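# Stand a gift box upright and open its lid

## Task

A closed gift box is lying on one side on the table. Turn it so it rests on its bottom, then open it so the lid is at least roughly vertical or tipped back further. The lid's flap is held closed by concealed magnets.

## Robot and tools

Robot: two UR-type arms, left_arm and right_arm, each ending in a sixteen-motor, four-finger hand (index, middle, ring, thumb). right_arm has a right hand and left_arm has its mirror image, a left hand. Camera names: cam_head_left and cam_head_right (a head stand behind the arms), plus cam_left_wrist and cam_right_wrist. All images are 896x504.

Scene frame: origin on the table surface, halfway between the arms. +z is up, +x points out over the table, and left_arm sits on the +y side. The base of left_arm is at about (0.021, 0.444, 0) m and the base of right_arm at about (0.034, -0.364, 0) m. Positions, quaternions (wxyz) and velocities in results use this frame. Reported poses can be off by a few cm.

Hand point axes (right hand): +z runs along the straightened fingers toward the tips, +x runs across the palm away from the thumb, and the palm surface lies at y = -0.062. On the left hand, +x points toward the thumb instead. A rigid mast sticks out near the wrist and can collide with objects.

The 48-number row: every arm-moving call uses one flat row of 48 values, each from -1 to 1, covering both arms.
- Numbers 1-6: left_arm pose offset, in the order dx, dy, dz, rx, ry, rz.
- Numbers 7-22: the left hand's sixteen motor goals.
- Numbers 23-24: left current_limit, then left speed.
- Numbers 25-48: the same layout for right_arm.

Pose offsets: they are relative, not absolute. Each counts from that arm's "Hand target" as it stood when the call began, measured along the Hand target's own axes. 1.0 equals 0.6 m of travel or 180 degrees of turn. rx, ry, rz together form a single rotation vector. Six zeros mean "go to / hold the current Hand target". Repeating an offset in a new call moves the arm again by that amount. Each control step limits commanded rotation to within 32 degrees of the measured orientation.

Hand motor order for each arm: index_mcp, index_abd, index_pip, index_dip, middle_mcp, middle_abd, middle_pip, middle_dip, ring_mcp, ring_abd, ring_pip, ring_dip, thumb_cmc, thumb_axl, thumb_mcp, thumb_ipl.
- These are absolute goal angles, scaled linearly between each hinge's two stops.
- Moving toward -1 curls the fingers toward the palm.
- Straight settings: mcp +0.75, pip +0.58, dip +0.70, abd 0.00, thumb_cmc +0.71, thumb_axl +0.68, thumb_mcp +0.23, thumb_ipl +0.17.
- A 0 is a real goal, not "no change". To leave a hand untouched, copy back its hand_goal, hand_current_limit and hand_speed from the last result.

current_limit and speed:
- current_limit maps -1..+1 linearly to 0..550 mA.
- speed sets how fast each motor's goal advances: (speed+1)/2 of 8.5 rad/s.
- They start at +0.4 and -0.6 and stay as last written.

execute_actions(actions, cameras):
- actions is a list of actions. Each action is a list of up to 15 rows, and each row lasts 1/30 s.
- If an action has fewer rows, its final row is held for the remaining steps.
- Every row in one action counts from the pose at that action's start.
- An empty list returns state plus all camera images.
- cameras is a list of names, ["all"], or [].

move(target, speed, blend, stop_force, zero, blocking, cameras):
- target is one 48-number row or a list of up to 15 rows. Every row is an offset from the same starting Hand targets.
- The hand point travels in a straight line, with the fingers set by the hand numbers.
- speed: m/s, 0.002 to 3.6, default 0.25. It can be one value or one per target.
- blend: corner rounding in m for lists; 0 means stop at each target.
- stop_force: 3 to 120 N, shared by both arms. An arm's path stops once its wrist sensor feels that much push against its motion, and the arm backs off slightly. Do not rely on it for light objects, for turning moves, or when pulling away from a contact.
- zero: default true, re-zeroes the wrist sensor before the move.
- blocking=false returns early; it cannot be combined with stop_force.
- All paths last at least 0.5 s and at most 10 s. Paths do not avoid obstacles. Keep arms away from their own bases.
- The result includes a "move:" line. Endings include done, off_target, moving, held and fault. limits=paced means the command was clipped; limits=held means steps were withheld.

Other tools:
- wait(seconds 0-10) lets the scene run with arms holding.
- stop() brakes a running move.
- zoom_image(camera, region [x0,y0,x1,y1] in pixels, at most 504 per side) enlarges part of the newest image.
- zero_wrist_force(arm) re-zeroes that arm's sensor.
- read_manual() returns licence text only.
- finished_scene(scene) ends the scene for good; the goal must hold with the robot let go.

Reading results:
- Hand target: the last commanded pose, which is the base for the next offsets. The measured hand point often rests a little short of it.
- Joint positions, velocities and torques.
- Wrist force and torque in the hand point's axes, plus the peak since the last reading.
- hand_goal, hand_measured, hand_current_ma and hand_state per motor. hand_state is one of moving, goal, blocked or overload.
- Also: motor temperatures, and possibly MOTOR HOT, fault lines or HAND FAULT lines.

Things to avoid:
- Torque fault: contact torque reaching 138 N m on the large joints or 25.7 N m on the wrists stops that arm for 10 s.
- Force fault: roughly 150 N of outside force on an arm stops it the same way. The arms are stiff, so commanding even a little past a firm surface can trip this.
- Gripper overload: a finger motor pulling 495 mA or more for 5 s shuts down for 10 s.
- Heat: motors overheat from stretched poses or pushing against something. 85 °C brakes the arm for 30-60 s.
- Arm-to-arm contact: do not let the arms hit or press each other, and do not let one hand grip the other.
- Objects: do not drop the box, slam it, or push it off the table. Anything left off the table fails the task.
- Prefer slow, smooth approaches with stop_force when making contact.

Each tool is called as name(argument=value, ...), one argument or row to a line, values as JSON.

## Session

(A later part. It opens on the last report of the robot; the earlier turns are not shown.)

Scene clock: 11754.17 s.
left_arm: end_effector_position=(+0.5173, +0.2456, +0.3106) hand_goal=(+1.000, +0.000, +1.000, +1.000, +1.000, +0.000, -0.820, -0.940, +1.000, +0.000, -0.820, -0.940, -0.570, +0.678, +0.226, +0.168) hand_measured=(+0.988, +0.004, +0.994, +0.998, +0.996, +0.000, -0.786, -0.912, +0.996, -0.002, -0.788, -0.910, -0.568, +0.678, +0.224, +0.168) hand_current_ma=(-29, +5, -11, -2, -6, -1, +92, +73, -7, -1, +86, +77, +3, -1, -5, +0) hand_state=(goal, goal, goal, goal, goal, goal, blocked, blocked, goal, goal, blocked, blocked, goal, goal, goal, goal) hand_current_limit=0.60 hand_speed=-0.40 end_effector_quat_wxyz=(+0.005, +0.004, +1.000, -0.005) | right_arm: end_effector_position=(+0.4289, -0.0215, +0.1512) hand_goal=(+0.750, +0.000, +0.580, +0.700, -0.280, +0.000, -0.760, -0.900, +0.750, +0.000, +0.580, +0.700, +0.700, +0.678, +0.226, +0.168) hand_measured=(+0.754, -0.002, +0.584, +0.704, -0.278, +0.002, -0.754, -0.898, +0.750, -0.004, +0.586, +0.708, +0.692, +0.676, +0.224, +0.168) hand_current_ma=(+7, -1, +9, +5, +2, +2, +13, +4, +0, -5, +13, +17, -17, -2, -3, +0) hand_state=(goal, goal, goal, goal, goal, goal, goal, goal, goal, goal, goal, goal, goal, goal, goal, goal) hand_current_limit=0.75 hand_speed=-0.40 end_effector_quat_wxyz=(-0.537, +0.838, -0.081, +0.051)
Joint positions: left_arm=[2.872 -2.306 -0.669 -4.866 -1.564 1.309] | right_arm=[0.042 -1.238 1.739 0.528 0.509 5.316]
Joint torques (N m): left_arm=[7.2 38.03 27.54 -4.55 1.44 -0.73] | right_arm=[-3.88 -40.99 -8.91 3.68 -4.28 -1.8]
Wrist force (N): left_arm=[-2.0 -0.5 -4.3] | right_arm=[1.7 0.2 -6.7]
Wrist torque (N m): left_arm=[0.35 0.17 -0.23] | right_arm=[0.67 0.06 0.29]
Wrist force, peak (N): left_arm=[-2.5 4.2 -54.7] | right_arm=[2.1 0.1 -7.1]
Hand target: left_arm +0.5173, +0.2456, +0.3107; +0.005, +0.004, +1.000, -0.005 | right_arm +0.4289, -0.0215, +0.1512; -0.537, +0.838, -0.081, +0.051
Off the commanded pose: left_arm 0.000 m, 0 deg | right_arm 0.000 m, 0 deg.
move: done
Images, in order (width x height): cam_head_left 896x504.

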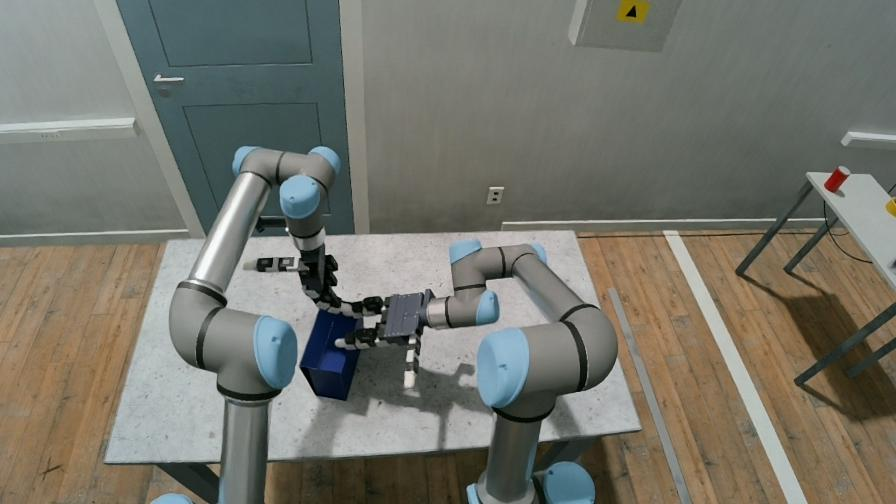

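move(
  target=[0,0,0,0,0,0,1,0,1,1,1,0,-0.82,-0.94,1,0,-0.82,-0.94,-0.57,0.678,0.226,0.168,0.6,-0.4,0,-0.036,0.0725,0,0,0,0.75,0,0.58,0.7,-0.28,0,-0.76,-0.9,0.75,0,0.58,0.7,0.7,0.678,0.226,0.168,0.75,-0.4],
  speed=0.01,
  stop_force=4,
  cameras=["cam_head_left"],
)

zoom_image(
  camera="cam_head_left",
  region=[280, 260, 420, 410],
)

Scene clock: 11774.17 s.
left_arm: end_effector_position=(+0.5173, +0.2456, +0.3107) hand_goal=(+1.000, +0.000, +1.000, +1.000, +1.000, +0.000, -0.820, -0.940, +1.000, +0.000, -0.820, -0.940, -0.570, +0.678, +0.226, +0.168) hand_measured=(+0.988, +0.004, +0.994, +0.998, +0.996, +0.000, -0.786, -0.912, +0.996, -0.002, -0.788, -0.910, -0.568, +0.678, +0.224, +0.168) hand_current_ma=(-29, +5, -11, -2, -6, -1, +92, +73, -7, -1, +86, +77, +3, -1, -5, +0) hand_state=(goal, goal, goal, goal, goal, goal, blocked, blocked, goal, goal, blocked, blocked, goal, goal, goal, goal) hand_current_limit=0.60 hand_speed=-0.40 end_effector_quat_wxyz=(+0.005, +0.004, +1.000, -0.005) | right_arm: end_effector_position=(+0.4381, +0.0262, +0.1527) hand_goal=(+0.750, +0.000, +0.580, +0.700, -0.280, +0.000, -0.760, -0.900, +0.750, +0.000, +0.580, +0.700, +0.700, +0.678, +0.226, +0.168) hand_measured=(+0.772, -0.016, +0.594, +0.706, -0.278, +0.002, -0.754, -0.898, +0.766, -0.018, +0.592, +0.706, +0.692, +0.676, +0.224, +0.168) hand_current_ma=(+63, -32, +31, +13, +2, +2, +13, +4, +41, -37, +26, +14, -17, -2, -3, +0) hand_state=(blocked, goal, goal, goal, goal, goal, goal, goal, goal, goal, goal, goal, goal, goal, goal, goal) hand_current_limit=0.75 hand_speed=-0.40 end_effector_quat_wxyz=(-0.537, +0.838, -0.081, +0.051)
Joint positions: left_arm=[2.872 -2.306 -0.669 -4.866 -1.564 1.308] | right_arm=[0.153 -1.206 1.655 0.43 0.574 5.492]
Joint torques (N m): left_arm=[5.31 39.31 27.49 -4.75 -1.03 -0.89] | right_arm=[8.7 -16.81 -26.8 0.05 1.97 2.33]
Wrist force (N): left_arm=[-1.8 -0.6 -4.6] | right_arm=[3.9 -2.2 -8.8]
Wrist torque (N m): left_arm=[0.36 0.12 -0.20] | right_arm=[0.99 0.26 0.20]
Wrist force, peak (N): left_arm=[-2.0 -0.5 -4.8] | right_arm=[3.6 -2.2 -9.2]
Hand target: left_arm +0.5173, +0.2456, +0.3107; +0.005, +0.004, +1.000, -0.005 | right_arm +0.4381, +0.0262, +0.1527; -0.537, +0.838, -0.081, +0.051
Off the commanded pose: left_arm 0.000 m, 0 deg | right_arm 0.000 m, 0 deg.
move: done
Images, in order (width x height): cam_head_left 896x504.

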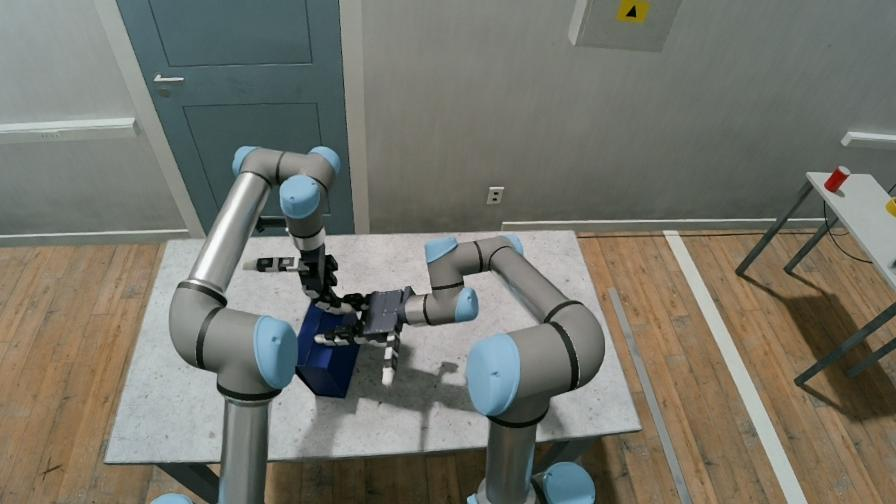

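Scaled by 3.360 from the camera's 896x504 image, which has a finer 1280x720 frame.

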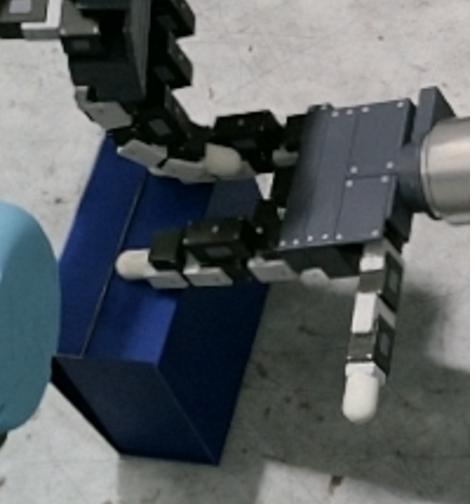

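move(
  target=[0,0,0,0,0,0,1,0,1,1,1,0,-0.82,-0.94,1,0,-0.82,-0.94,-0.57,0.678,0.226,0.168,0.6,-0.4,0,0.036,-0.077,0,0,0,0.75,0,0.58,0.7,-0.28,0,-0.76,-0.9,0.75,0,0.58,0.7,0.7,0.678,0.226,0.168,0.75,-0.4],
  speed=0.02,
  cameras=["cam_head_left"],
)

zoom_image(
  camera="cam_head_left",
  region=[280, 260, 420, 410],
)

Scene clock: 11786.33 s.
left_arm: end_effector_position=(+0.5173, +0.2456, +0.3107) hand_goal=(+1.000, +0.000, +1.000, +1.000, +1.000, +0.000, -0.820, -0.940, +1.000, +0.000, -0.820, -0.940, -0.570, +0.678, +0.226, +0.168) hand_measured=(+0.988, +0.004, +0.994, +0.998, +0.996, +0.000, -0.786, -0.912, +0.996, -0.002, -0.788, -0.910, -0.568, +0.678, +0.224, +0.168) hand_current_ma=(-29, +5, -11, -2, -6, -1, +92, +73, -7, -1, +86, +77, +3, -1, -5, +0) hand_state=(goal, goal, goal, goal, goal, goal, blocked, blocked, goal, goal, blocked, blocked, goal, goal, goal, goal) hand_current_limit=0.60 hand_speed=-0.40 end_effector_quat_wxyz=(+0.005, +0.004, +1.000, -0.005) | right_arm: end_effector_position=(+0.4284, -0.0238, +0.1523) hand_goal=(+0.750, +0.000, +0.580, +0.700, -0.280, +0.000, -0.760, -0.900, +0.750, +0.000, +0.580, +0.700, +0.700, +0.678, +0.226, +0.168) hand_measured=(+0.748, -0.002, +0.582, +0.704, -0.278, +0.002, -0.754, -0.898, +0.746, -0.002, +0.582, +0.704, +0.692, +0.676, +0.224, +0.168) hand_current_ma=(-5, -3, +5, +8, +2, +2, +13, +4, -8, -4, +3, +8, -17, -2, -3, +0) hand_state=(goal, goal, goal, goal, goal, goal, goal, goal, goal, goal, goal, goal, goal, goal, goal, goal) hand_current_limit=0.75 hand_speed=-0.40 end_effector_quat_wxyz=(-0.537, +0.838, -0.081, +0.051)
Joint positions: left_arm=[2.872 -2.306 -0.669 -4.866 -1.564 1.308] | right_arm=[0.036 -1.241 1.742 0.537 0.506 5.306]
Joint torques (N m): left_arm=[3.65 39.27 27.61 -4.66 -1.04 -0.86] | right_arm=[-7.08 -41.45 -7.8 3.8 -4.28 -1.79]
Wrist force (N): left_arm=[-1.8 -0.5 -4.3] | right_arm=[1.5 0.4 -6.9]
Wrist torque (N m): left_arm=[0.35 0.14 -0.20] | right_arm=[0.70 0.04 0.27]
Wrist force, peak (N): left_arm=[-2.3 -0.5 -4.7] | right_arm=[3.7 -2.7 -9.0]
Hand target: left_arm +0.5173, +0.2456, +0.3107; +0.005, +0.004, +1.000, -0.005 | right_arm +0.4284, -0.0239, +0.1523; -0.537, +0.838, -0.081, +0.051
Off the commanded pose: left_arm 0.000 m, 0 deg | right_arm 0.000 m, 0 deg.
move: done
Images, in order (width x height): cam_head_left 896x504.

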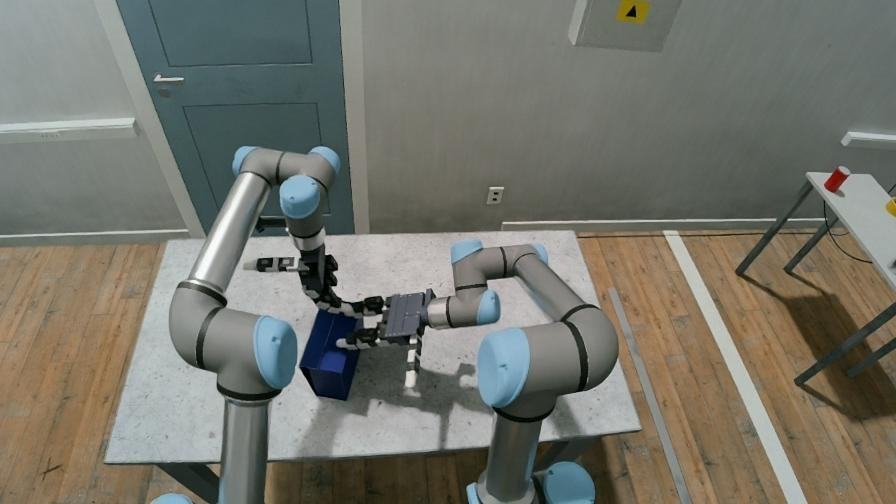

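Scaled by 3.360 from the camera's 896x504 image, which has a finer 1280x720 frame.

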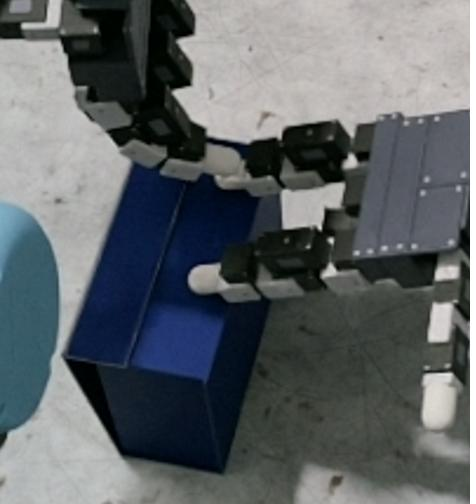

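move(
  target=[
    [0,0,-0.1,0,0,0,1,0,1,1,1,0,-0.82,-0.94,1,0,-0.82,-0.94,-0.57,0.678,0.226,0.168,0.6,-0.4,0,0,0,0,0,0,0.75,0,0.58,0.7,-0.28,0,-0.76,-0.9,0.75,0,0.58,0.7,0.7,0.678,0.226,0.168,0.75,-0.4],
  ],
  speed=0.1,
)

move(
  target=[
    [0,0,0,0,0,0,0.75,0,0.58,0.7,1,0,-0.82,-0.94,1,0,-0.82,-0.94,-0.57,0.678,0.226,0.168,0.75,-0.4,0,0,0,0,0,0,0.75,0,0.58,0.7,-0.28,0,-0.76,-0.9,0.75,0,0.58,0.7,0.7,0.678,0.226,0.168,0.75,-0.4],
    [0,-0.148,0,0,0,0,0.75,0,0.58,0.7,1,0,-0.82,-0.94,1,0,-0.82,-0.94,-0.57,0.678,0.226,0.168,0.75,-0.4,0,0,0,0,0,0,0.75,0,0.58,0.7,-0.28,0,-0.76,-0.9,0.75,0,0.58,0.7,0.7,0.678,0.226,0.168,0.75,-0.4],
    [0,-0.148,0.09,0,0,0,0.75,0,0.58,0.7,1,0,-0.82,-0.94,1,0,-0.82,-0.94,-0.57,0.678,0.226,0.168,0.75,-0.4,0,0,0,0,0,0,0.75,0,0.58,0.7,-0.28,0,-0.76,-0.9,0.75,0,0.58,0.7,0.7,0.678,0.226,0.168,0.75,-0.4],
  ],
  speed=0.06,
  cameras=["cam_head_left","cam_head_right"],
)

zoom_image(
  camera="cam_head_left",
  region=[280, 260, 420, 410],
)

zoom_image(
  camera="cam_head_right",
  region=[280, 260, 420, 410],
)

Scene clock: 11803.03 s.
left_arm: end_effector_position=(+0.5166, +0.2463, +0.3706) hand_goal=(+1.000, +0.000, +1.000, +1.000, +1.000, +0.000, -0.820, -0.940, +1.000, +0.000, -0.820, -0.940, -0.570, +0.678, +0.226, +0.168) hand_measured=(+0.988, +0.004, +0.994, +0.998, +0.996, +0.000, -0.786, -0.912, +0.996, -0.002, -0.788, -0.910, -0.568, +0.678, +0.224, +0.168) hand_current_ma=(-28, +5, -11, -2, -6, -1, +92, +73, -7, -1, +86, +77, +3, -1, -5, +0) hand_state=(goal, goal, goal, goal, goal, goal, blocked, blocked, goal, goal, blocked, blocked, goal, goal, goal, goal) hand_current_limit=0.60 hand_speed=-0.40 end_effector_quat_wxyz=(+0.005, +0.004, +1.000, -0.005) | right_arm: end_effector_position=(+0.4284, -0.0239, +0.1523) hand_goal=(+0.750, +0.000, +0.580, +0.700, -0.280, +0.000, -0.760, -0.900, +0.750, +0.000, +0.580, +0.700, +0.700, +0.678, +0.226, +0.168) hand_measured=(+0.748, -0.002, +0.582, +0.704, -0.278, +0.002, -0.754, -0.898, +0.746, -0.002, +0.582, +0.704, +0.692, +0.676, +0.224, +0.168) hand_current_ma=(-5, -3, +5, +8, +2, +2, +13, +4, -8, -4, +3, +8, -17, -2, -3, +0) hand_state=(goal, goal, goal, goal, goal, goal, goal, goal, goal, goal, goal, goal, goal, goal, goal, goal) hand_current_limit=0.75 hand_speed=-0.40 end_effector_quat_wxyz=(-0.537, +0.838, -0.081, +0.051)
Joint positions: left_arm=[2.873 -2.378 -0.381 -5.082 -1.564 1.309] | right_arm=[0.036 -1.241 1.742 0.537 0.506 5.306]
Joint torques (N m): left_arm=[5.36 39.91 26.51 -4.72 0.32 -1.27] | right_arm=[-6.02 -37.38 -10.81 3.72 -4.28 -1.73]
Wrist force (N): left_arm=[-2.0 -0.4 -4.7] | right_arm=[1.4 0.6 -6.4]
Wrist torque (N m): left_arm=[0.40 0.16 -0.09] | right_arm=[0.67 0.05 0.26]
Wrist force, peak (N): left_arm=[-2.0 -0.9 -5.0] | right_arm=[1.7 0.2 -6.8]
Hand target: left_arm +0.5166, +0.2463, +0.3706; +0.005, +0.004, +1.000, -0.005 | right_arm +0.4284, -0.0239, +0.1523; -0.537, +0.838, -0.081, +0.051
Off the commanded pose: left_arm 0.000 m, 0 deg | right_arm 0.000 m, 0 deg.
move: held (left_arm; a check stopped the path); limits=held
pose unreachable (left arm): on one or more control steps of this call, first in action 0 (counted from 0), this arm could not follow its commanded pose, so it was not sent that pose on those steps. It may still have moved: this result reports where it is.
cause: moving toward the commanded pose would bring two parts of the arm too close to each other (joints 4 (wrist 1) to 6 (wrist 3) lie between them).

Scene clock: 11803.97 s.
left_arm: end_effector_position=(+0.5166, +0.2463, +0.3706) hand_goal=(+0.750, +0.000, +0.580, +0.700, +1.000, +0.000, -0.820, -0.940, +1.000, +0.000, -0.820, -0.940, -0.570, +0.678, +0.226, +0.168) hand_measured=(+0.750, +0.004, +0.582, +0.702, +0.996, +0.000, -0.786, -0.912, +0.996, -0.002, -0.788, -0.910, -0.568, +0.678, +0.224, +0.168) hand_current_ma=(+0, +5, +3, +4, -6, -1, +92, +73, -7, -1, +86, +77, +3, -1, -5, +0) hand_state=(goal, goal, goal, goal, goal, goal, blocked, blocked, goal, goal, blocked, blocked, goal, goal, goal, goal) hand_current_limit=0.75 hand_speed=-0.40 end_effector_quat_wxyz=(+0.005, +0.004, +1.000, -0.005) | right_arm: end_effector_position=(+0.4284, -0.0239, +0.1523) hand_goal=(+0.750, +0.000, +0.580, +0.700, -0.280, +0.000, -0.760, -0.900, +0.750, +0.000, +0.580, +0.700, +0.700, +0.678, +0.226, +0.168) hand_measured=(+0.748, -0.002, +0.582, +0.704, -0.278, +0.002, -0.754, -0.898, +0.746, -0.002, +0.582, +0.704, +0.692, +0.676, +0.224, +0.168) hand_current_ma=(-5, -3, +5, +8, +2, +2, +13, +4, -8, -4, +3, +8, -17, -2, -3, +0) hand_state=(goal, goal, goal, goal, goal, goal, goal, goal, goal, goal, goal, goal, goal, goal, goal, goal) hand_current_limit=0.75 hand_speed=-0.40 end_effector_quat_wxyz=(-0.537, +0.838, -0.081, +0.051)
Joint positions: left_arm=[2.873 -2.378 -0.381 -5.082 -1.564 1.309] | right_arm=[0.036 -1.241 1.742 0.537 0.506 5.306]
Joint torques (N m): left_arm=[3.93 40.35 25.71 -4.73 -1.19 -1.14] | right_arm=[-6.59 -34.18 -12.93 3.83 -4.21 -1.8]
Wrist force (N): left_arm=[-2.0 -0.2 -4.6] | right_arm=[1.6 0.2 -6.5]
Wrist torque (N m): left_arm=[0.44 0.16 -0.10] | right_arm=[0.65 0.03 0.28]
Wrist force, peak (N): left_arm=[-2.2 -0.3 -4.8] | right_arm=[1.4 0.3 -7.0]
Hand target: left_arm +0.5166, +0.2463, +0.3706; +0.005, +0.004, +1.000, -0.005 (not the last commanded pose) | right_arm +0.4284, -0.0239, +0.1523; -0.537, +0.838, -0.081, +0.051
Off the commanded pose: left_arm 0.104 m, 0 deg | right_arm 0.000 m, 0 deg.
move: held (left_arm; a check stopped the path); path passed 1 of 3 targets; limits=held
pose unreachable (left arm): on one or more control steps of this call, first in action 0 (counted from 0), this arm could not follow its commanded pose, so it was not sent that pose on those steps. It may still have moved: this result reports where it is.
cause: moving toward the commanded pose would bring two parts of the arm too close to each other (joints 4 (wrist 1) to 6 (wrist 3) lie between them).
Images, in order (width x height): cam_head_left 896x504, cam_head_right 896x504.

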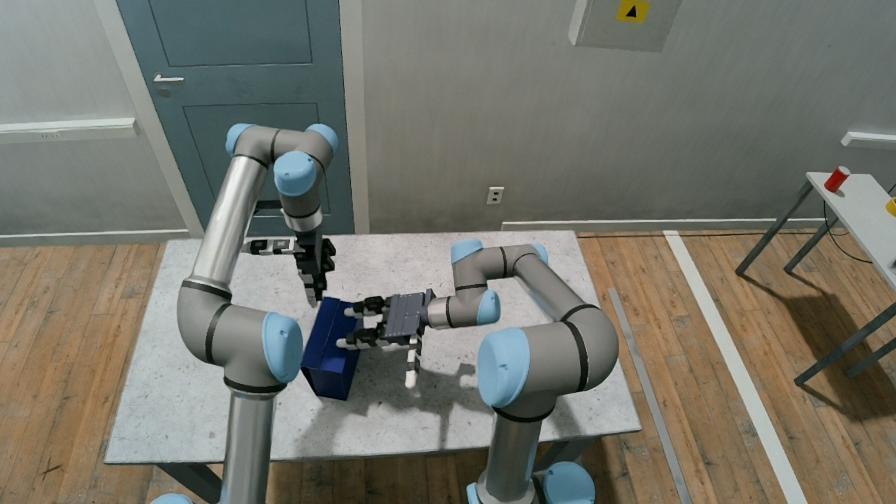

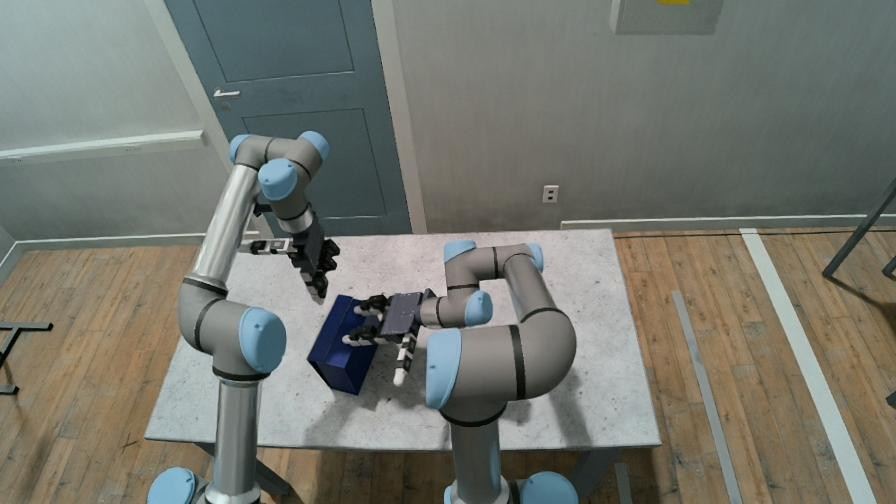

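Scaled by 3.360 from the camera's 896x504 image, which has a finer 1280x720 frame.

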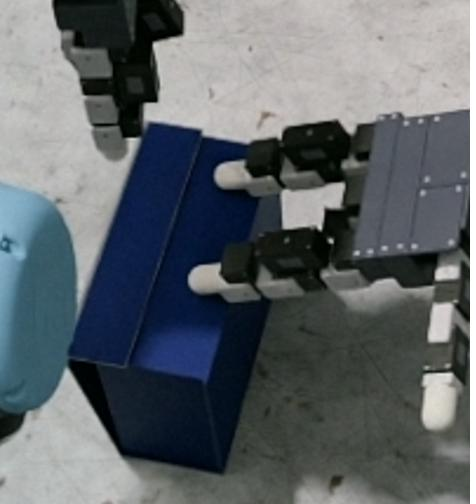

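Scaled by 3.360 from the camera's 896x504 image, which has a finer 1280x720 frame.

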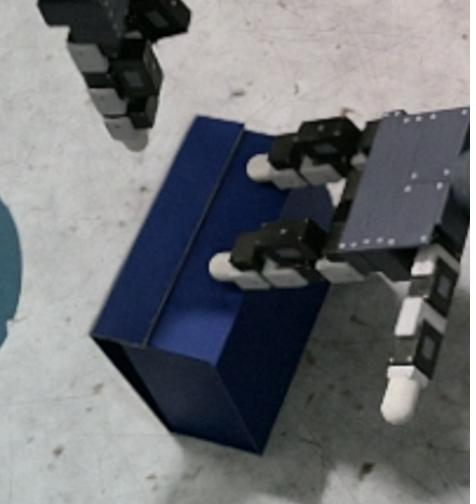

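move(
  target=[
    [0,0,0.066,0,0,0,0.75,0,0.58,0.7,1,0,-0.82,-0.94,1,0,-0.82,-0.94,-0.57,0.678,0.226,0.168,0.75,-0.4,0,0,0,0,0,0,0.75,0,0.58,0.7,-0.28,0,-0.76,-0.9,0.75,0,0.58,0.7,0.7,0.678,0.226,0.168,0.75,-0.4],
    [0,-0.148,0.066,0,0,0,0.75,0,0.58,0.7,1,0,-0.82,-0.94,1,0,-0.82,-0.94,-0.57,0.678,0.226,0.168,0.75,-0.4,0,0,0,0,0,0,0.75,0,0.58,0.7,-0.28,0,-0.76,-0.9,0.75,0,0.58,0.7,0.7,0.678,0.226,0.168,0.75,-0.4],
  ],
  speed=0.06,
  blend=0.02,
  cameras=["cam_head_left"],
)

zoom_image(
  camera="cam_head_left",
  region=[280, 260, 420, 410],
)

Scene clock: 11824.23 s.
left_arm: end_effector_position=(+0.5160, +0.1999, +0.3311) hand_goal=(+0.750, +0.000, +0.580, +0.700, +1.000, +0.000, -0.820, -0.940, +1.000, +0.000, -0.820, -0.940, -0.570, +0.678, +0.226, +0.168) hand_measured=(+0.750, +0.004, +0.582, +0.702, +0.996, +0.000, -0.786, -0.912, +0.996, -0.002, -0.788, -0.910, -0.568, +0.678, +0.224, +0.168) hand_current_ma=(+0, +4, +3, +4, -5, -1, +92, +73, -6, -1, +86, +77, +3, -1, -5, +0) hand_state=(goal, goal, goal, goal, goal, goal, blocked, blocked, goal, goal, blocked, blocked, goal, goal, goal, goal) hand_current_limit=0.75 hand_speed=-0.40 end_effector_quat_wxyz=(+0.006, +0.005, +1.000, -0.006) | right_arm: end_effector_position=(+0.4284, -0.0239, +0.1523) hand_goal=(+0.750, +0.000, +0.580, +0.700, -0.280, +0.000, -0.760, -0.900, +0.750, +0.000, +0.580, +0.700, +0.700, +0.678, +0.226, +0.168) hand_measured=(+0.748, -0.002, +0.582, +0.704, -0.278, +0.002, -0.754, -0.898, +0.746, -0.002, +0.582, +0.704, +0.692, +0.676, +0.224, +0.168) hand_current_ma=(-5, -3, +5, +8, +2, +2, +13, +4, -8, -4, +3, +8, -17, -2, -3, +0) hand_state=(goal, goal, goal, goal, goal, goal, goal, goal, goal, goal, goal, goal, goal, goal, goal, goal) hand_current_limit=0.75 hand_speed=-0.40 end_effector_quat_wxyz=(-0.537, +0.838, -0.081, +0.051)
Joint positions: left_arm=[2.797 -2.43 -0.391 -5.018 -1.564 1.234] | right_arm=[0.036 -1.241 1.742 0.537 0.506 5.306]
Joint torques (N m): left_arm=[7.8 69.01 4.82 -0.42 0.48 1.55] | right_arm=[-6.32 -18.99 -23.36 3.66 -4.23 -1.72]
Wrist force (N): left_arm=[-1.9 -0.4 -4.4] | right_arm=[1.3 0.9 -6.4]
Wrist torque (N m): left_arm=[0.41 0.15 -0.24] | right_arm=[0.69 0.06 0.26]
Wrist force, peak (N): left_arm=[-2.5 -0.3 -5.4] | right_arm=[1.5 0.2 -6.8]
Hand target: left_arm +0.5160, +0.2000, +0.3311; +0.006, +0.005, +1.000, -0.006 (not the last commanded pose) | right_arm +0.4284, -0.0239, +0.1523; -0.537, +0.838, -0.081, +0.051
Off the commanded pose: left_arm 0.043 m, 0 deg | right_arm 0.000 m, 0 deg.
move: held (left_arm; a check stopped the path); path passed 1 of 2 targets; blend cut to 0.0198 m at target 1; limits=held
pose unreachable (left arm): on one or more control steps of this call, first in action 0 (counted from 0), this arm could not follow its commanded pose, so it was not sent that pose on those steps. It may still have moved: this result reports where it is.
cause: moving toward the commanded pose would bring two parts of the arm too close to each other (joints 4 (wrist 1) to 6 (wrist 3) lie between them).
Images, in order (width x height): cam_head_left 896x504.

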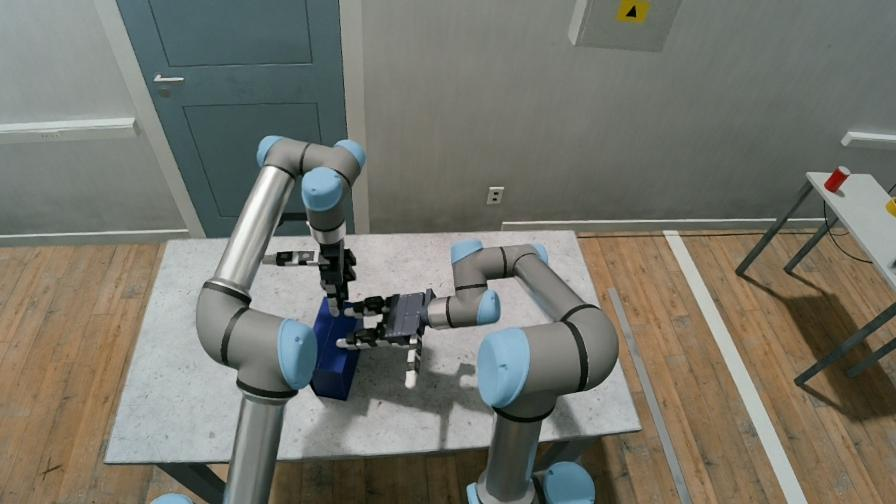

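Scaled by 3.360 from the camera's 896x504 image, which has a finer 1280x720 frame.

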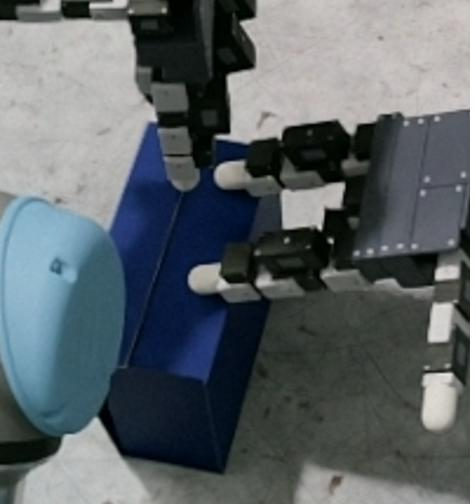

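move(
  target=[
    [0,0,0.02,0,0,0,0.75,0,0.58,0.7,1,0,-0.82,-0.94,1,0,-0.82,-0.94,-0.57,0.678,0.226,0.168,0.75,-0.4,0,0,0,0,0,0,0.75,0,0.58,0.7,-0.28,0,-0.76,-0.9,0.75,0,0.58,0.7,0.7,0.678,0.226,0.168,0.75,-0.4],
    [0,-0.072,0.02,0,0,0,0.75,0,0.58,0.7,1,0,-0.82,-0.94,1,0,-0.82,-0.94,-0.57,0.678,0.226,0.168,0.75,-0.4,0,0,0,0,0,0,0.75,0,0.58,0.7,-0.28,0,-0.76,-0.9,0.75,0,0.58,0.7,0.7,0.678,0.226,0.168,0.75,-0.4],
  ],
  speed=0.04,
  blend=0.01,
  cameras=["cam_head_left"],
)

zoom_image(
  camera="cam_head_left",
  region=[280, 260, 420, 410],
)

Scene clock: 11840.40 s.
left_arm: end_effector_position=(+0.5157, +0.1826, +0.3192) hand_goal=(+0.750, +0.000, +0.580, +0.700, +1.000, +0.000, -0.820, -0.940, +1.000, +0.000, -0.820, -0.940, -0.570, +0.678, +0.226, +0.168) hand_measured=(+0.750, +0.004, +0.582, +0.702, +0.998, +0.000, -0.786, -0.912, +0.996, -0.002, -0.788, -0.910, -0.568, +0.678, +0.224, +0.168) hand_current_ma=(+0, +4, +3, +4, -5, -1, +92, +73, -6, -1, +86, +77, +3, -1, -5, +0) hand_state=(goal, goal, goal, goal, goal, goal, blocked, blocked, goal, goal, blocked, blocked, goal, goal, goal, goal) hand_current_limit=0.75 hand_speed=-0.40 end_effector_quat_wxyz=(+0.006, +0.005, +1.000, -0.006) | right_arm: end_effector_position=(+0.4284, -0.0239, +0.1523) hand_goal=(+0.750, +0.000, +0.580, +0.700, -0.280, +0.000, -0.760, -0.900, +0.750, +0.000, +0.580, +0.700, +0.700, +0.678, +0.226, +0.168) hand_measured=(+0.748, -0.002, +0.582, +0.704, -0.278, +0.002, -0.754, -0.898, +0.746, -0.002, +0.582, +0.704, +0.692, +0.676, +0.224, +0.168) hand_current_ma=(-5, -3, +5, +8, +2, +2, +13, +4, -8, -4, +3, +8, -17, -2, -3, +0) hand_state=(goal, goal, goal, goal, goal, goal, goal, goal, goal, goal, goal, goal, goal, goal, goal, goal) hand_current_limit=0.75 hand_speed=-0.40 end_effector_quat_wxyz=(-0.537, +0.838, -0.081, +0.051)
Joint positions: left_arm=[2.769 -2.463 -0.362 -5.013 -1.565 1.207] | right_arm=[0.036 -1.241 1.742 0.537 0.506 5.306]
Joint torques (N m): left_arm=[7.84 68.92 4.19 -0.42 -0.28 1.7] | right_arm=[-6.67 -17.54 -25.66 3.68 -4.15 -1.57]
Wrist force (N): left_arm=[-2.1 -0.3 -4.7] | right_arm=[1.5 0.6 -6.3]
Wrist torque (N m): left_arm=[0.44 0.19 -0.27] | right_arm=[0.66 0.04 0.27]
Wrist force, peak (N): left_arm=[-2.2 -0.2 -5.5] | right_arm=[1.4 0.2 -7.0]
Hand target: left_arm +0.5157, +0.1826, +0.3192; +0.006, +0.005, +1.000, -0.006 (not the last commanded pose) | right_arm +0.4284, -0.0239, +0.1523; -0.537, +0.838, -0.081, +0.051
Off the commanded pose: left_arm 0.026 m, 0 deg | right_arm 0.000 m, 0 deg.
move: held (left_arm; a check stopped the path); path passed 1 of 2 targets; blend cut to 0.006 m at target 1; limits=held
pose unreachable (left arm): on one or more control steps of this call, first in action 0 (counted from 0), this arm could not follow its commanded pose, so it was not sent that pose on those steps. It may still have moved: this result reports where it is.
cause: moving toward the commanded pose would bring two parts of the arm too close to each other (joints 4 (wrist 1) to 6 (wrist 3) lie between them).
Images, in order (width x height): cam_head_left 896x504.

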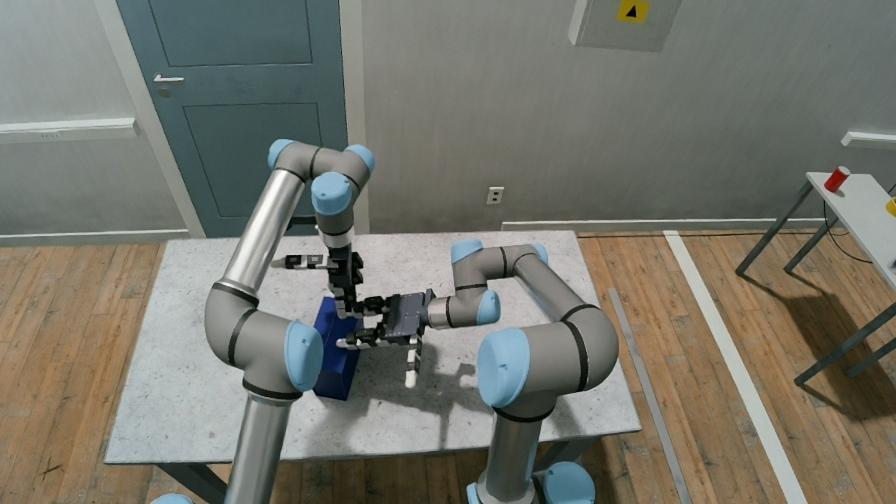

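Scaled by 3.360 from the camera's 896x504 image, which has a finer 1280x720 frame.

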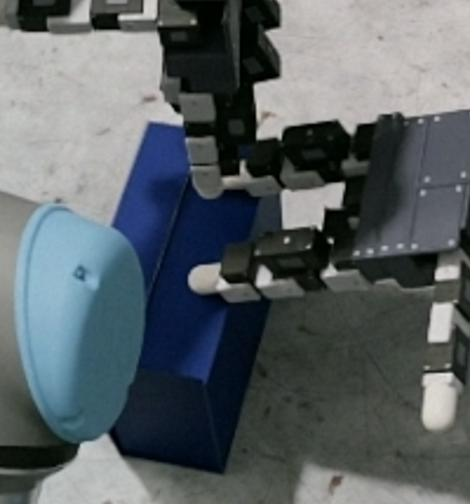

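move(
  target=[0,0,0,0,0,0,0.86,0,0.58,0.7,1,0,-0.82,-0.94,1,0,-0.82,-0.94,-0.57,0.678,0.226,0.168,0.75,-0.6,-0.037,0,-0.01,0,0,0,0.75,0,0.58,0.7,-0.28,0,-0.76,-0.9,0.75,0,0.58,0.7,0.7,0.678,0.226,0.168,0.75,-0.4],
  speed=0.04,
)

move(
  target=[
    [0,0,0.015,0,0,0,0.86,0,0.58,0.7,1,0,-0.82,-0.94,1,0,-0.82,-0.94,-0.57,0.678,0.226,0.168,0.75,-0.6,0,0,0,0,0,0,0.75,0,0.58,0.7,-0.28,0,-0.76,-0.9,0.75,0,0.58,0.7,0.7,0.678,0.226,0.168,0.75,-0.4],
    [0,-0.02,0.015,0,0,0,0.86,0,0.58,0.7,1,0,-0.82,-0.94,1,0,-0.82,-0.94,-0.57,0.678,0.226,0.168,0.75,-0.6,0,0,0,0,0,0,0.75,0,0.58,0.7,-0.28,0,-0.76,-0.9,0.75,0,0.58,0.7,0.7,0.678,0.226,0.168,0.75,-0.4],
    [0,-0.02,0.08,0,0,0,0.86,0,0.58,0.7,1,0,-0.82,-0.94,1,0,-0.82,-0.94,-0.57,0.678,0.226,0.168,0.75,-0.6,0,0,0,0,0,0,0.75,0,0.58,0.7,-0.28,0,-0.76,-0.9,0.75,0,0.58,0.7,0.7,0.678,0.226,0.168,0.75,-0.4],
  ],
  speed=0.012,
  stop_force=8,
  cameras=["cam_head_left","cam_head_right"],
)

zoom_image(
  camera="cam_head_left",
  region=[280, 260, 420, 410],
)

zoom_image(
  camera="cam_head_right",
  region=[280, 260, 420, 410],
)

Scene clock: 11873.43 s.
left_arm: end_effector_position=(+0.5157, +0.1826, +0.3192) hand_goal=(+0.860, +0.000, +0.580, +0.700, +1.000, +0.000, -0.820, -0.940, +1.000, +0.000, -0.820, -0.940, -0.570, +0.678, +0.226, +0.168) hand_measured=(+0.852, +0.004, +0.576, +0.700, +0.998, +0.000, -0.786, -0.912, +0.996, -0.002, -0.788, -0.910, -0.568, +0.678, +0.224, +0.168) hand_current_ma=(-15, +5, -5, +0, -5, -1, +92, +73, -6, -1, +86, +77, +3, -1, -5, +0) hand_state=(goal, goal, goal, goal, goal, goal, blocked, blocked, goal, goal, blocked, blocked, goal, goal, goal, goal) hand_current_limit=0.75 hand_speed=-0.60 end_effector_quat_wxyz=(+0.006, +0.005, +1.000, -0.006) | right_arm: end_effector_position=(+0.4057, -0.0250, +0.1548) hand_goal=(+0.750, +0.000, +0.580, +0.700, -0.280, +0.000, -0.760, -0.900, +0.750, +0.000, +0.580, +0.700, +0.700, +0.678, +0.226, +0.168) hand_measured=(+0.742, -0.002, +0.580, +0.702, -0.278, +0.002, -0.754, -0.898, +0.744, -0.002, +0.580, +0.702, +0.692, +0.676, +0.224, +0.168) hand_current_ma=(-16, -3, +0, +4, +2, +2, +13, +4, -15, -4, +0, +4, -17, -2, -3, +0) hand_state=(goal, goal, goal, goal, goal, goal, goal, goal, goal, goal, goal, goal, goal, goal, goal, goal) hand_current_limit=0.75 hand_speed=-0.40 end_effector_quat_wxyz=(-0.537, +0.838, -0.081, +0.051)
Joint positions: left_arm=[2.769 -2.462 -0.363 -5.013 -1.565 1.208] | right_arm=[0.038 -1.291 1.803 0.523 0.507 5.309]
Joint torques (N m): left_arm=[7.2 69.95 4.19 -0.51 1.36 1.5] | right_arm=[6.93 -39.02 -9.02 0.02 1.48 2.31]
Wrist force (N): left_arm=[-2.1 -0.5 -4.6] | right_arm=[1.4 1.0 -6.5]
Wrist torque (N m): left_arm=[0.38 0.20 -0.26] | right_arm=[0.54 0.07 0.12]
Wrist force, peak (N): left_arm=[-2.3 -0.5 -4.8] | right_arm=[2.0 1.5 -7.1]
Hand target: left_arm +0.5157, +0.1826, +0.3192; +0.006, +0.005, +1.000, -0.006 | right_arm +0.4056, -0.0250, +0.1549; -0.537, +0.838, -0.081, +0.051
Off the commanded pose: left_arm 0.000 m, 0 deg | right_arm 0.000 m, 0 deg.
move: done

Scene clock: 11876.43 s.
left_arm: end_effector_position=(+0.5156, +0.1709, +0.3096) hand_goal=(+0.860, +0.000, +0.580, +0.700, +1.000, +0.000, -0.820, -0.940, +1.000, +0.000, -0.820, -0.940, -0.570, +0.678, +0.226, +0.168) hand_measured=(+0.814, +0.002, +0.558, +0.692, +0.998, +0.000, -0.786, -0.912, +0.996, -0.002, -0.788, -0.910, -0.568, +0.678, +0.224, +0.168) hand_current_ma=(-142, +3, -54, -16, -5, -1, +92, +73, -6, -1, +86, +77, +3, -1, -5, +0) hand_state=(blocked, goal, blocked, goal, goal, goal, blocked, blocked, goal, goal, blocked, blocked, goal, goal, goal, goal) hand_current_limit=0.75 hand_speed=-0.60 end_effector_quat_wxyz=(+0.006, +0.005, +1.000, -0.006) | right_arm: end_effector_position=(+0.4056, -0.0250, +0.1548) hand_goal=(+0.750, +0.000, +0.580, +0.700, -0.280, +0.000, -0.760, -0.900, +0.750, +0.000, +0.580, +0.700, +0.700, +0.678, +0.226, +0.168) hand_measured=(+0.742, -0.002, +0.580, +0.702, -0.278, +0.002, -0.754, -0.898, +0.714, -0.002, +0.584, +0.738, +0.692, +0.676, +0.224, +0.168) hand_current_ma=(-16, -3, +0, +4, +2, +2, +13, +4, -111, -4, +5, +111, -17, -2, -3, +0) hand_state=(goal, goal, goal, goal, goal, goal, goal, goal, blocked, goal, goal, blocked, goal, goal, goal, goal) hand_current_limit=0.75 hand_speed=-0.40 end_effector_quat_wxyz=(-0.537, +0.838, -0.081, +0.051)
Joint positions: left_arm=[2.751 -2.485 -0.344 -5.008 -1.565 1.19] | right_arm=[0.038 -1.292 1.804 0.523 0.507 5.31]
Joint torques (N m): left_arm=[6.2 43.83 22.77 -1 -0.78 1.47] | right_arm=[5.87 -39.17 -13.12 0.43 -0.68 1.97]
Wrist force (N): left_arm=[-1.8 3.3 -24.6] | right_arm=[1.6 5.4 -5.6]
Wrist torque (N m): left_arm=[1.84 0.74 -0.03] | right_arm=[0.51 0.06 0.36]
Wrist force, peak (N): left_arm=[-2.0 4.0 -32.7] | right_arm=[1.5 6.2 -5.5]
Hand target: left_arm +0.5156, +0.1709, +0.3096; +0.006, +0.005, +1.000, -0.006 (not the last commanded pose) | right_arm +0.4056, -0.0250, +0.1549; -0.537, +0.838, -0.081, +0.051
Off the commanded pose: left_arm 0.038 m, 0 deg | right_arm 0.000 m, 0 deg.
move: contact (left_arm); path passed 2 of 3 targets
Images, in order (width x height): cam_head_left 896x504, cam_head_right 896x504.

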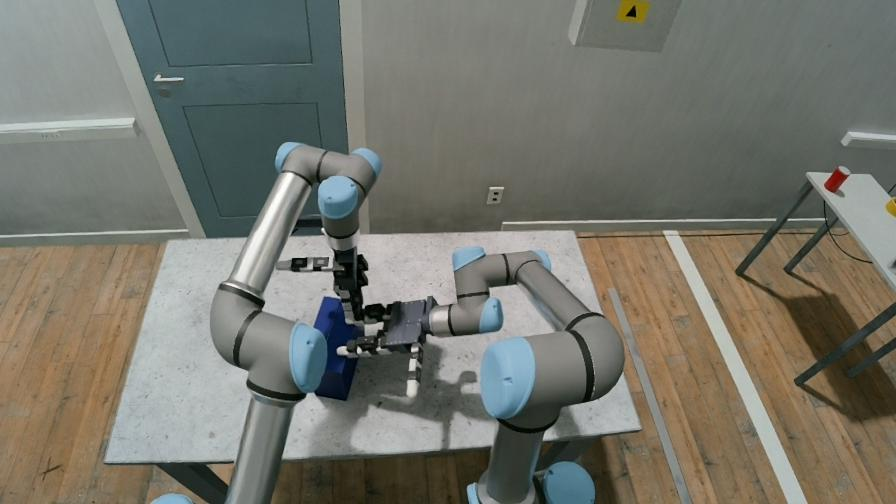

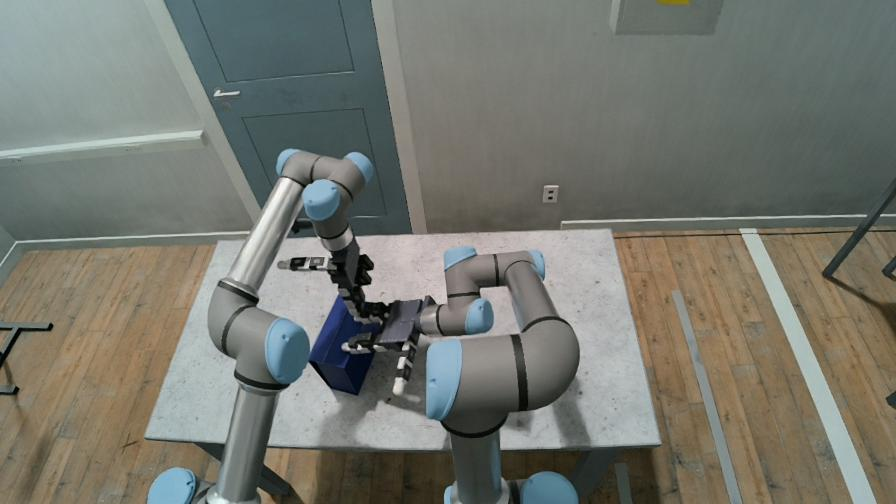

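Scaled by 3.360 from the camera's 896x504 image, which has a finer 1280x720 frame.

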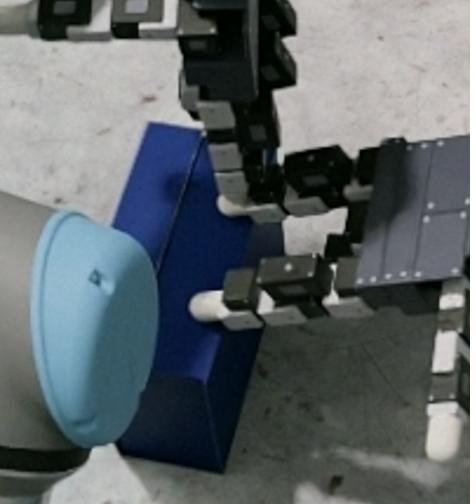

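Scaled by 3.360 from the camera's 896x504 image, which has a finer 1280x720 frame.

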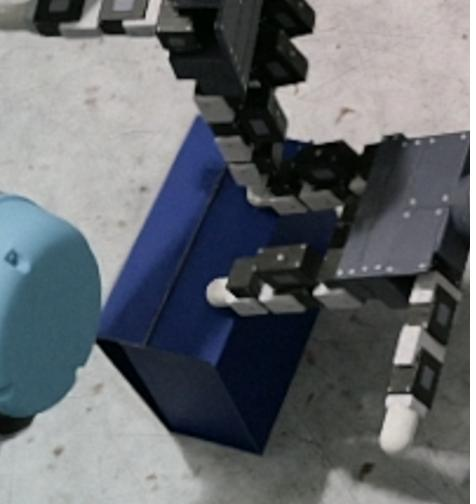

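move(
  target=[0,0,-0.035,0,0,0,0.86,0,0.58,0.7,1,0,-0.82,-0.94,1,0,-0.82,-0.94,-0.57,0.678,0.226,0.168,0.75,-0.6,0,0,0,0,0,0,0.75,0,0.58,0.7,-0.28,0,-0.76,-0.9,0.75,0,0.58,0.7,0.7,0.678,0.226,0.168,0.75,-0.4],
  speed=0.03,
)

move(
  target=[0,0,0,0,0,0,0.86,0,0.58,0.7,1,0,-0.82,-0.94,1,0,-0.82,-0.94,-0.57,0.678,0.226,0.168,0.75,-0.6,0,0,-0.13,0,0,0,0.75,0,0.58,0.7,-0.28,0,-0.76,-0.9,0.75,0,0.58,0.7,0.7,0.678,0.226,0.168,0.75,-0.4],
  speed=0.06,
)

move(
  target=[
    [0,-0.02,0.025,0,0,0,0.86,0,0.58,0.7,1,0,-0.82,-0.94,1,0,-0.82,-0.94,-0.57,0.678,0.226,0.168,0.75,-0.6,0,0,0,0,0,0,0.75,0,0.58,0.7,0.75,0,0.58,0.7,-0.28,0,-0.76,-0.9,0.7,0.678,0.226,0.168,0.75,-0.4],
    [0,-0.02,0.12,0,0,0,0.86,0,0.58,0.7,1,0,-0.82,-0.94,1,0,-0.82,-0.94,-0.57,0.678,0.226,0.168,0.75,-0.6,0,0,0,0,0,0,0.75,0,0.58,0.7,0.75,0,0.58,0.7,-0.28,0,-0.76,-0.9,0.7,0.678,0.226,0.168,0.75,-0.4],
  ],
  speed=[0.04,0.015],
  cameras=["cam_head_left","cam_head_right"],
)

Scene clock: 11892.73 s.
left_arm: end_effector_position=(+0.5156, +0.1709, +0.3116) hand_goal=(+0.860, +0.000, +0.580, +0.700, +1.000, +0.000, -0.820, -0.940, +1.000, +0.000, -0.820, -0.940, -0.570, +0.678, +0.226, +0.168) hand_measured=(+0.814, +0.002, +0.556, +0.688, +0.998, +0.000, -0.786, -0.912, +0.996, -0.002, -0.788, -0.910, -0.568, +0.678, +0.224, +0.168) hand_current_ma=(-142, +3, -57, -25, -5, -1, +92, +73, -6, -1, +86, +77, +3, -1, -5, +0) hand_state=(blocked, goal, blocked, goal, goal, goal, blocked, blocked, goal, goal, blocked, blocked, goal, goal, goal, goal) hand_current_limit=0.75 hand_speed=-0.60 end_effector_quat_wxyz=(+0.007, +0.005, +1.000, -0.006) | right_arm: end_effector_position=(+0.4056, -0.0250, +0.1548) hand_goal=(+0.750, +0.000, +0.580, +0.700, -0.280, +0.000, -0.760, -0.900, +0.750, +0.000, +0.580, +0.700, +0.700, +0.678, +0.226, +0.168) hand_measured=(+0.742, -0.002, +0.580, +0.702, -0.278, +0.002, -0.754, -0.898, +0.726, -0.002, +0.582, +0.712, +0.692, +0.676, +0.224, +0.168) hand_current_ma=(-16, -3, +0, +4, +2, +2, +13, +4, -68, -4, +2, +25, -17, -2, -3, +0) hand_state=(goal, goal, goal, goal, goal, goal, goal, goal, blocked, goal, goal, goal, goal, goal, goal, goal) hand_current_limit=0.75 hand_speed=-0.40 end_effector_quat_wxyz=(-0.537, +0.838, -0.081, +0.051)
Joint positions: left_arm=[2.751 -2.489 -0.332 -5.016 -1.565 1.19] | right_arm=[0.038 -1.292 1.804 0.523 0.507 5.31]
Joint torques (N m): left_arm=[4.58 66.55 4 0.99 0.99 -0.36] | right_arm=[4.78 -38.32 -22.22 1.04 -3.92 1.52]
Wrist force (N): left_arm=[-2.2 1.8 -12.4] | right_arm=[1.4 3.4 -6.1]
Wrist torque (N m): left_arm=[0.93 0.40 -0.11] | right_arm=[0.48 0.09 0.25]
Wrist force, peak (N): left_arm=[-2.3 3.1 -26.1] | right_arm=[1.7 2.1 -8.8]
Hand target: left_arm +0.5156, +0.1709, +0.3115; +0.007, +0.005, +1.000, -0.006 (not the last commanded pose) | right_arm +0.4056, -0.0250, +0.1549; -0.537, +0.838, -0.081, +0.051
Off the commanded pose: left_arm 0.019 m, 0 deg | right_arm 0.000 m, 0 deg.
move: held (left_arm; a check stopped the path); limits=held
pose unreachable (left arm): on one or more control steps of this call, first in action 0 (counted from 0), this arm could not follow its commanded pose, so it was not sent that pose on those steps. It may still have moved: this result reports where it is.
cause: moving toward the commanded pose would bring two parts of the arm too close to each other (joints 4 (wrist 1) to 6 (wrist 3) lie between them).

Scene clock: 11894.73 s.
left_arm: end_effector_position=(+0.5156, +0.1709, +0.3115) hand_goal=(+0.860, +0.000, +0.580, +0.700, +1.000, +0.000, -0.820, -0.940, +1.000, +0.000, -0.820, -0.940, -0.570, +0.678, +0.226, +0.168) hand_measured=(+0.860, +0.004, +0.582, +0.702, +0.998, +0.000, -0.786, -0.912, +0.996, -0.002, -0.788, -0.910, -0.568, +0.678, +0.224, +0.168) hand_current_ma=(+0, +5, +2, +4, -5, -1, +92, +73, -6, -1, +86, +77, +3, -1, -5, +0) hand_state=(goal, goal, goal, goal, goal, goal, blocked, blocked, goal, goal, blocked, blocked, goal, goal, goal, goal) hand_current_limit=0.75 hand_speed=-0.60 end_effector_quat_wxyz=(+0.007, +0.005, +1.000, -0.006) | right_arm: end_effector_position=(+0.3921, -0.0945, +0.1874) hand_goal=(+0.750, +0.000, +0.580, +0.700, -0.280, +0.000, -0.760, -0.900, +0.750, +0.000, +0.580, +0.700, +0.700, +0.678, +0.226, +0.168) hand_measured=(+0.742, -0.002, +0.580, +0.702, -0.278, +0.002, -0.754, -0.898, +0.730, -0.002, +0.574, +0.696, +0.692, +0.676, +0.224, +0.168) hand_current_ma=(-16, -3, +0, +4, +2, +2, +13, +4, -58, -3, -14, -7, -17, -2, -3, +0) hand_state=(goal, goal, goal, goal, goal, goal, goal, goal, blocked, goal, goal, goal, goal, goal, goal, goal) hand_current_limit=0.75 hand_speed=-0.40 end_effector_quat_wxyz=(-0.537, +0.838, -0.081, +0.051)
Joint positions: left_arm=[2.751 -2.489 -0.333 -5.016 -1.565 1.19] | right_arm=[-0.159 -1.346 1.879 0.868 0.438 4.9]
Joint torques (N m): left_arm=[-4.56 68.07 8.88 -4.53 1.04 -0.95] | right_arm=[-7.03 -11.29 -7.7 4.33 -4.74 -1.76]
Wrist force (N): left_arm=[-2.1 -0.7 -4.8] | right_arm=[1.7 0.8 -6.2]
Wrist torque (N m): left_arm=[0.37 0.20 -0.13] | right_arm=[0.52 0.04 0.32]
Wrist force, peak (N): left_arm=[-1.4 1.0 -14.4] | right_arm=[1.4 3.5 -6.2]
Hand target: left_arm +0.5156, +0.1709, +0.3115; +0.007, +0.005, +1.000, -0.006 | right_arm +0.3921, -0.0945, +0.1874; -0.537, +0.838, -0.081, +0.051
Off the commanded pose: left_arm 0.000 m, 0 deg | right_arm 0.000 m, 0 deg.
move: done

Scene clock: 11900.13 s.
left_arm: end_effector_position=(+0.5164, +0.1581, +0.2398) hand_goal=(+0.860, +0.000, +0.580, +0.700, +1.000, +0.000, -0.820, -0.940, +1.000, +0.000, -0.820, -0.940, -0.570, +0.678, +0.226, +0.168) hand_measured=(+0.874, -0.002, +0.580, +0.696, +0.998, +0.000, -0.786, -0.912, +0.996, +0.000, -0.788, -0.910, -0.568, +0.678, +0.222, +0.168) hand_current_ma=(+31, -3, +0, -5, -4, +0, +93, +73, -5, -1, +86, +77, +2, -1, -7, +0) hand_state=(goal, goal, goal, goal, goal, goal, blocked, blocked, goal, goal, blocked, blocked, goal, goal, goal, goal) hand_current_limit=0.75 hand_speed=-0.60 end_effector_quat_wxyz=(+0.007, +0.005, +1.000, -0.006) | right_arm: end_effector_position=(+0.3921, -0.0945, +0.1874) hand_goal=(+0.750, +0.000, +0.580, +0.700, +0.750, +0.000, +0.580, +0.700, -0.280, +0.000, -0.760, -0.900, +0.700, +0.678, +0.226, +0.168) hand_measured=(+0.742, -0.002, +0.580, +0.702, +0.732, +0.002, +0.572, +0.696, -0.274, -0.002, -0.754, -0.898, +0.692, +0.676, +0.224, +0.168) hand_current_ma=(-16, -3, +0, +4, -50, +2, -14, -6, +14, -3, +12, +5, -17, -2, -3, +0) hand_state=(goal, goal, goal, goal, goal, goal, goal, goal, goal, goal, goal, goal, goal, goal, goal, goal) hand_current_limit=0.75 hand_speed=-0.40 end_effector_quat_wxyz=(-0.537, +0.838, -0.081, +0.051)
Joint positions: left_arm=[2.733 -2.452 -0.588 -4.797 -1.565 1.171] | right_arm=[-0.159 -1.346 1.879 0.868 0.438 4.9]
Joint torques (N m): left_arm=[-4.31 70.38 5.65 -0.02 -0.63 0.08] | right_arm=[-5.24 -12.53 -8.23 3.87 -2.89 -1.37]
Wrist force (N): left_arm=[-1.5 -3.1 -5.3] | right_arm=[1.9 1.0 -6.2]
Wrist torque (N m): left_arm=[0.19 0.15 -0.02] | right_arm=[0.54 0.02 0.34]
Wrist force, peak (N): left_arm=[12.3 0.6 -77.4] | right_arm=[1.9 1.0 -6.4]
Hand target: left_arm +0.5164, +0.1581, +0.2397; +0.007, +0.005, +1.000, -0.006 | right_arm +0.3921, -0.0945, +0.1874; -0.537, +0.838, -0.081, +0.051
Off the commanded pose: left_arm 0.000 m, 0 deg | right_arm 0.000 m, 0 deg.
move: done
Images, in order (width x height): cam_head_left 896x504, cam_head_right 896x504.

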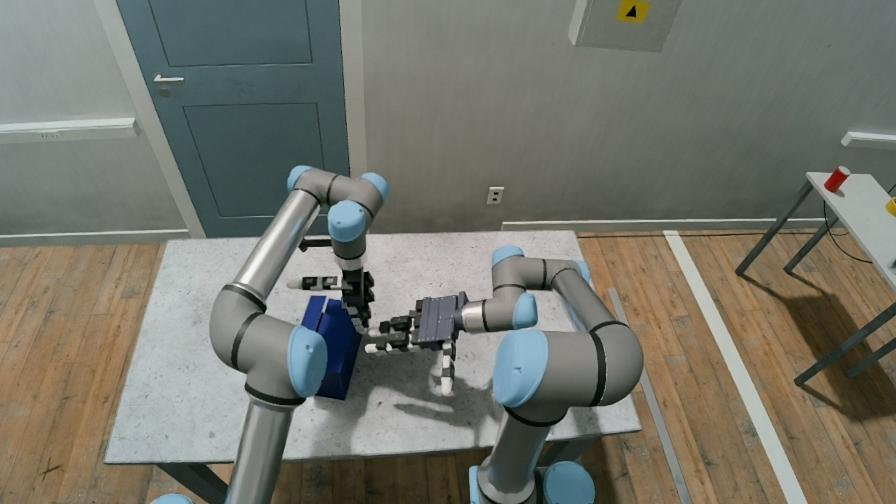

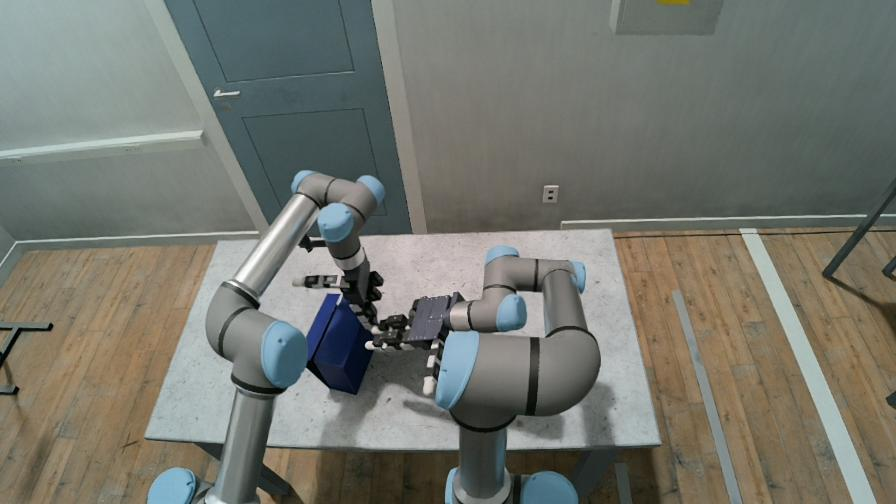

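zoom_image(
  camera="cam_head_left",
  region=[280, 260, 420, 410],
)

zoom_image(
  camera="cam_head_right",
  region=[280, 260, 420, 410],
)

Scaled by 3.360 from the camera's 896x504 image, which has a finer 1280x720 frame.

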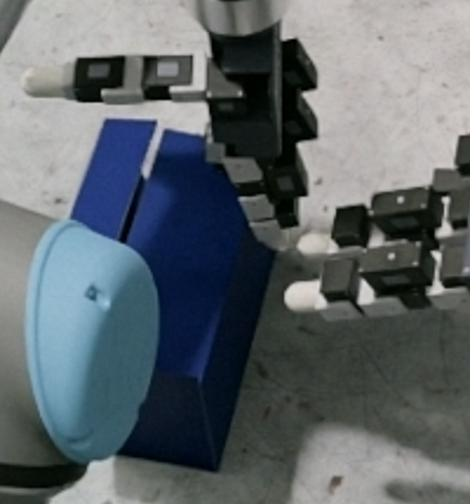

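Scaled by 3.360 from the camera's 896x504 image, which has a finer 1280x720 frame.

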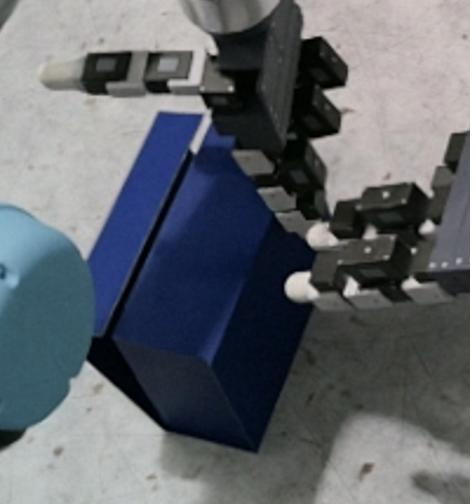

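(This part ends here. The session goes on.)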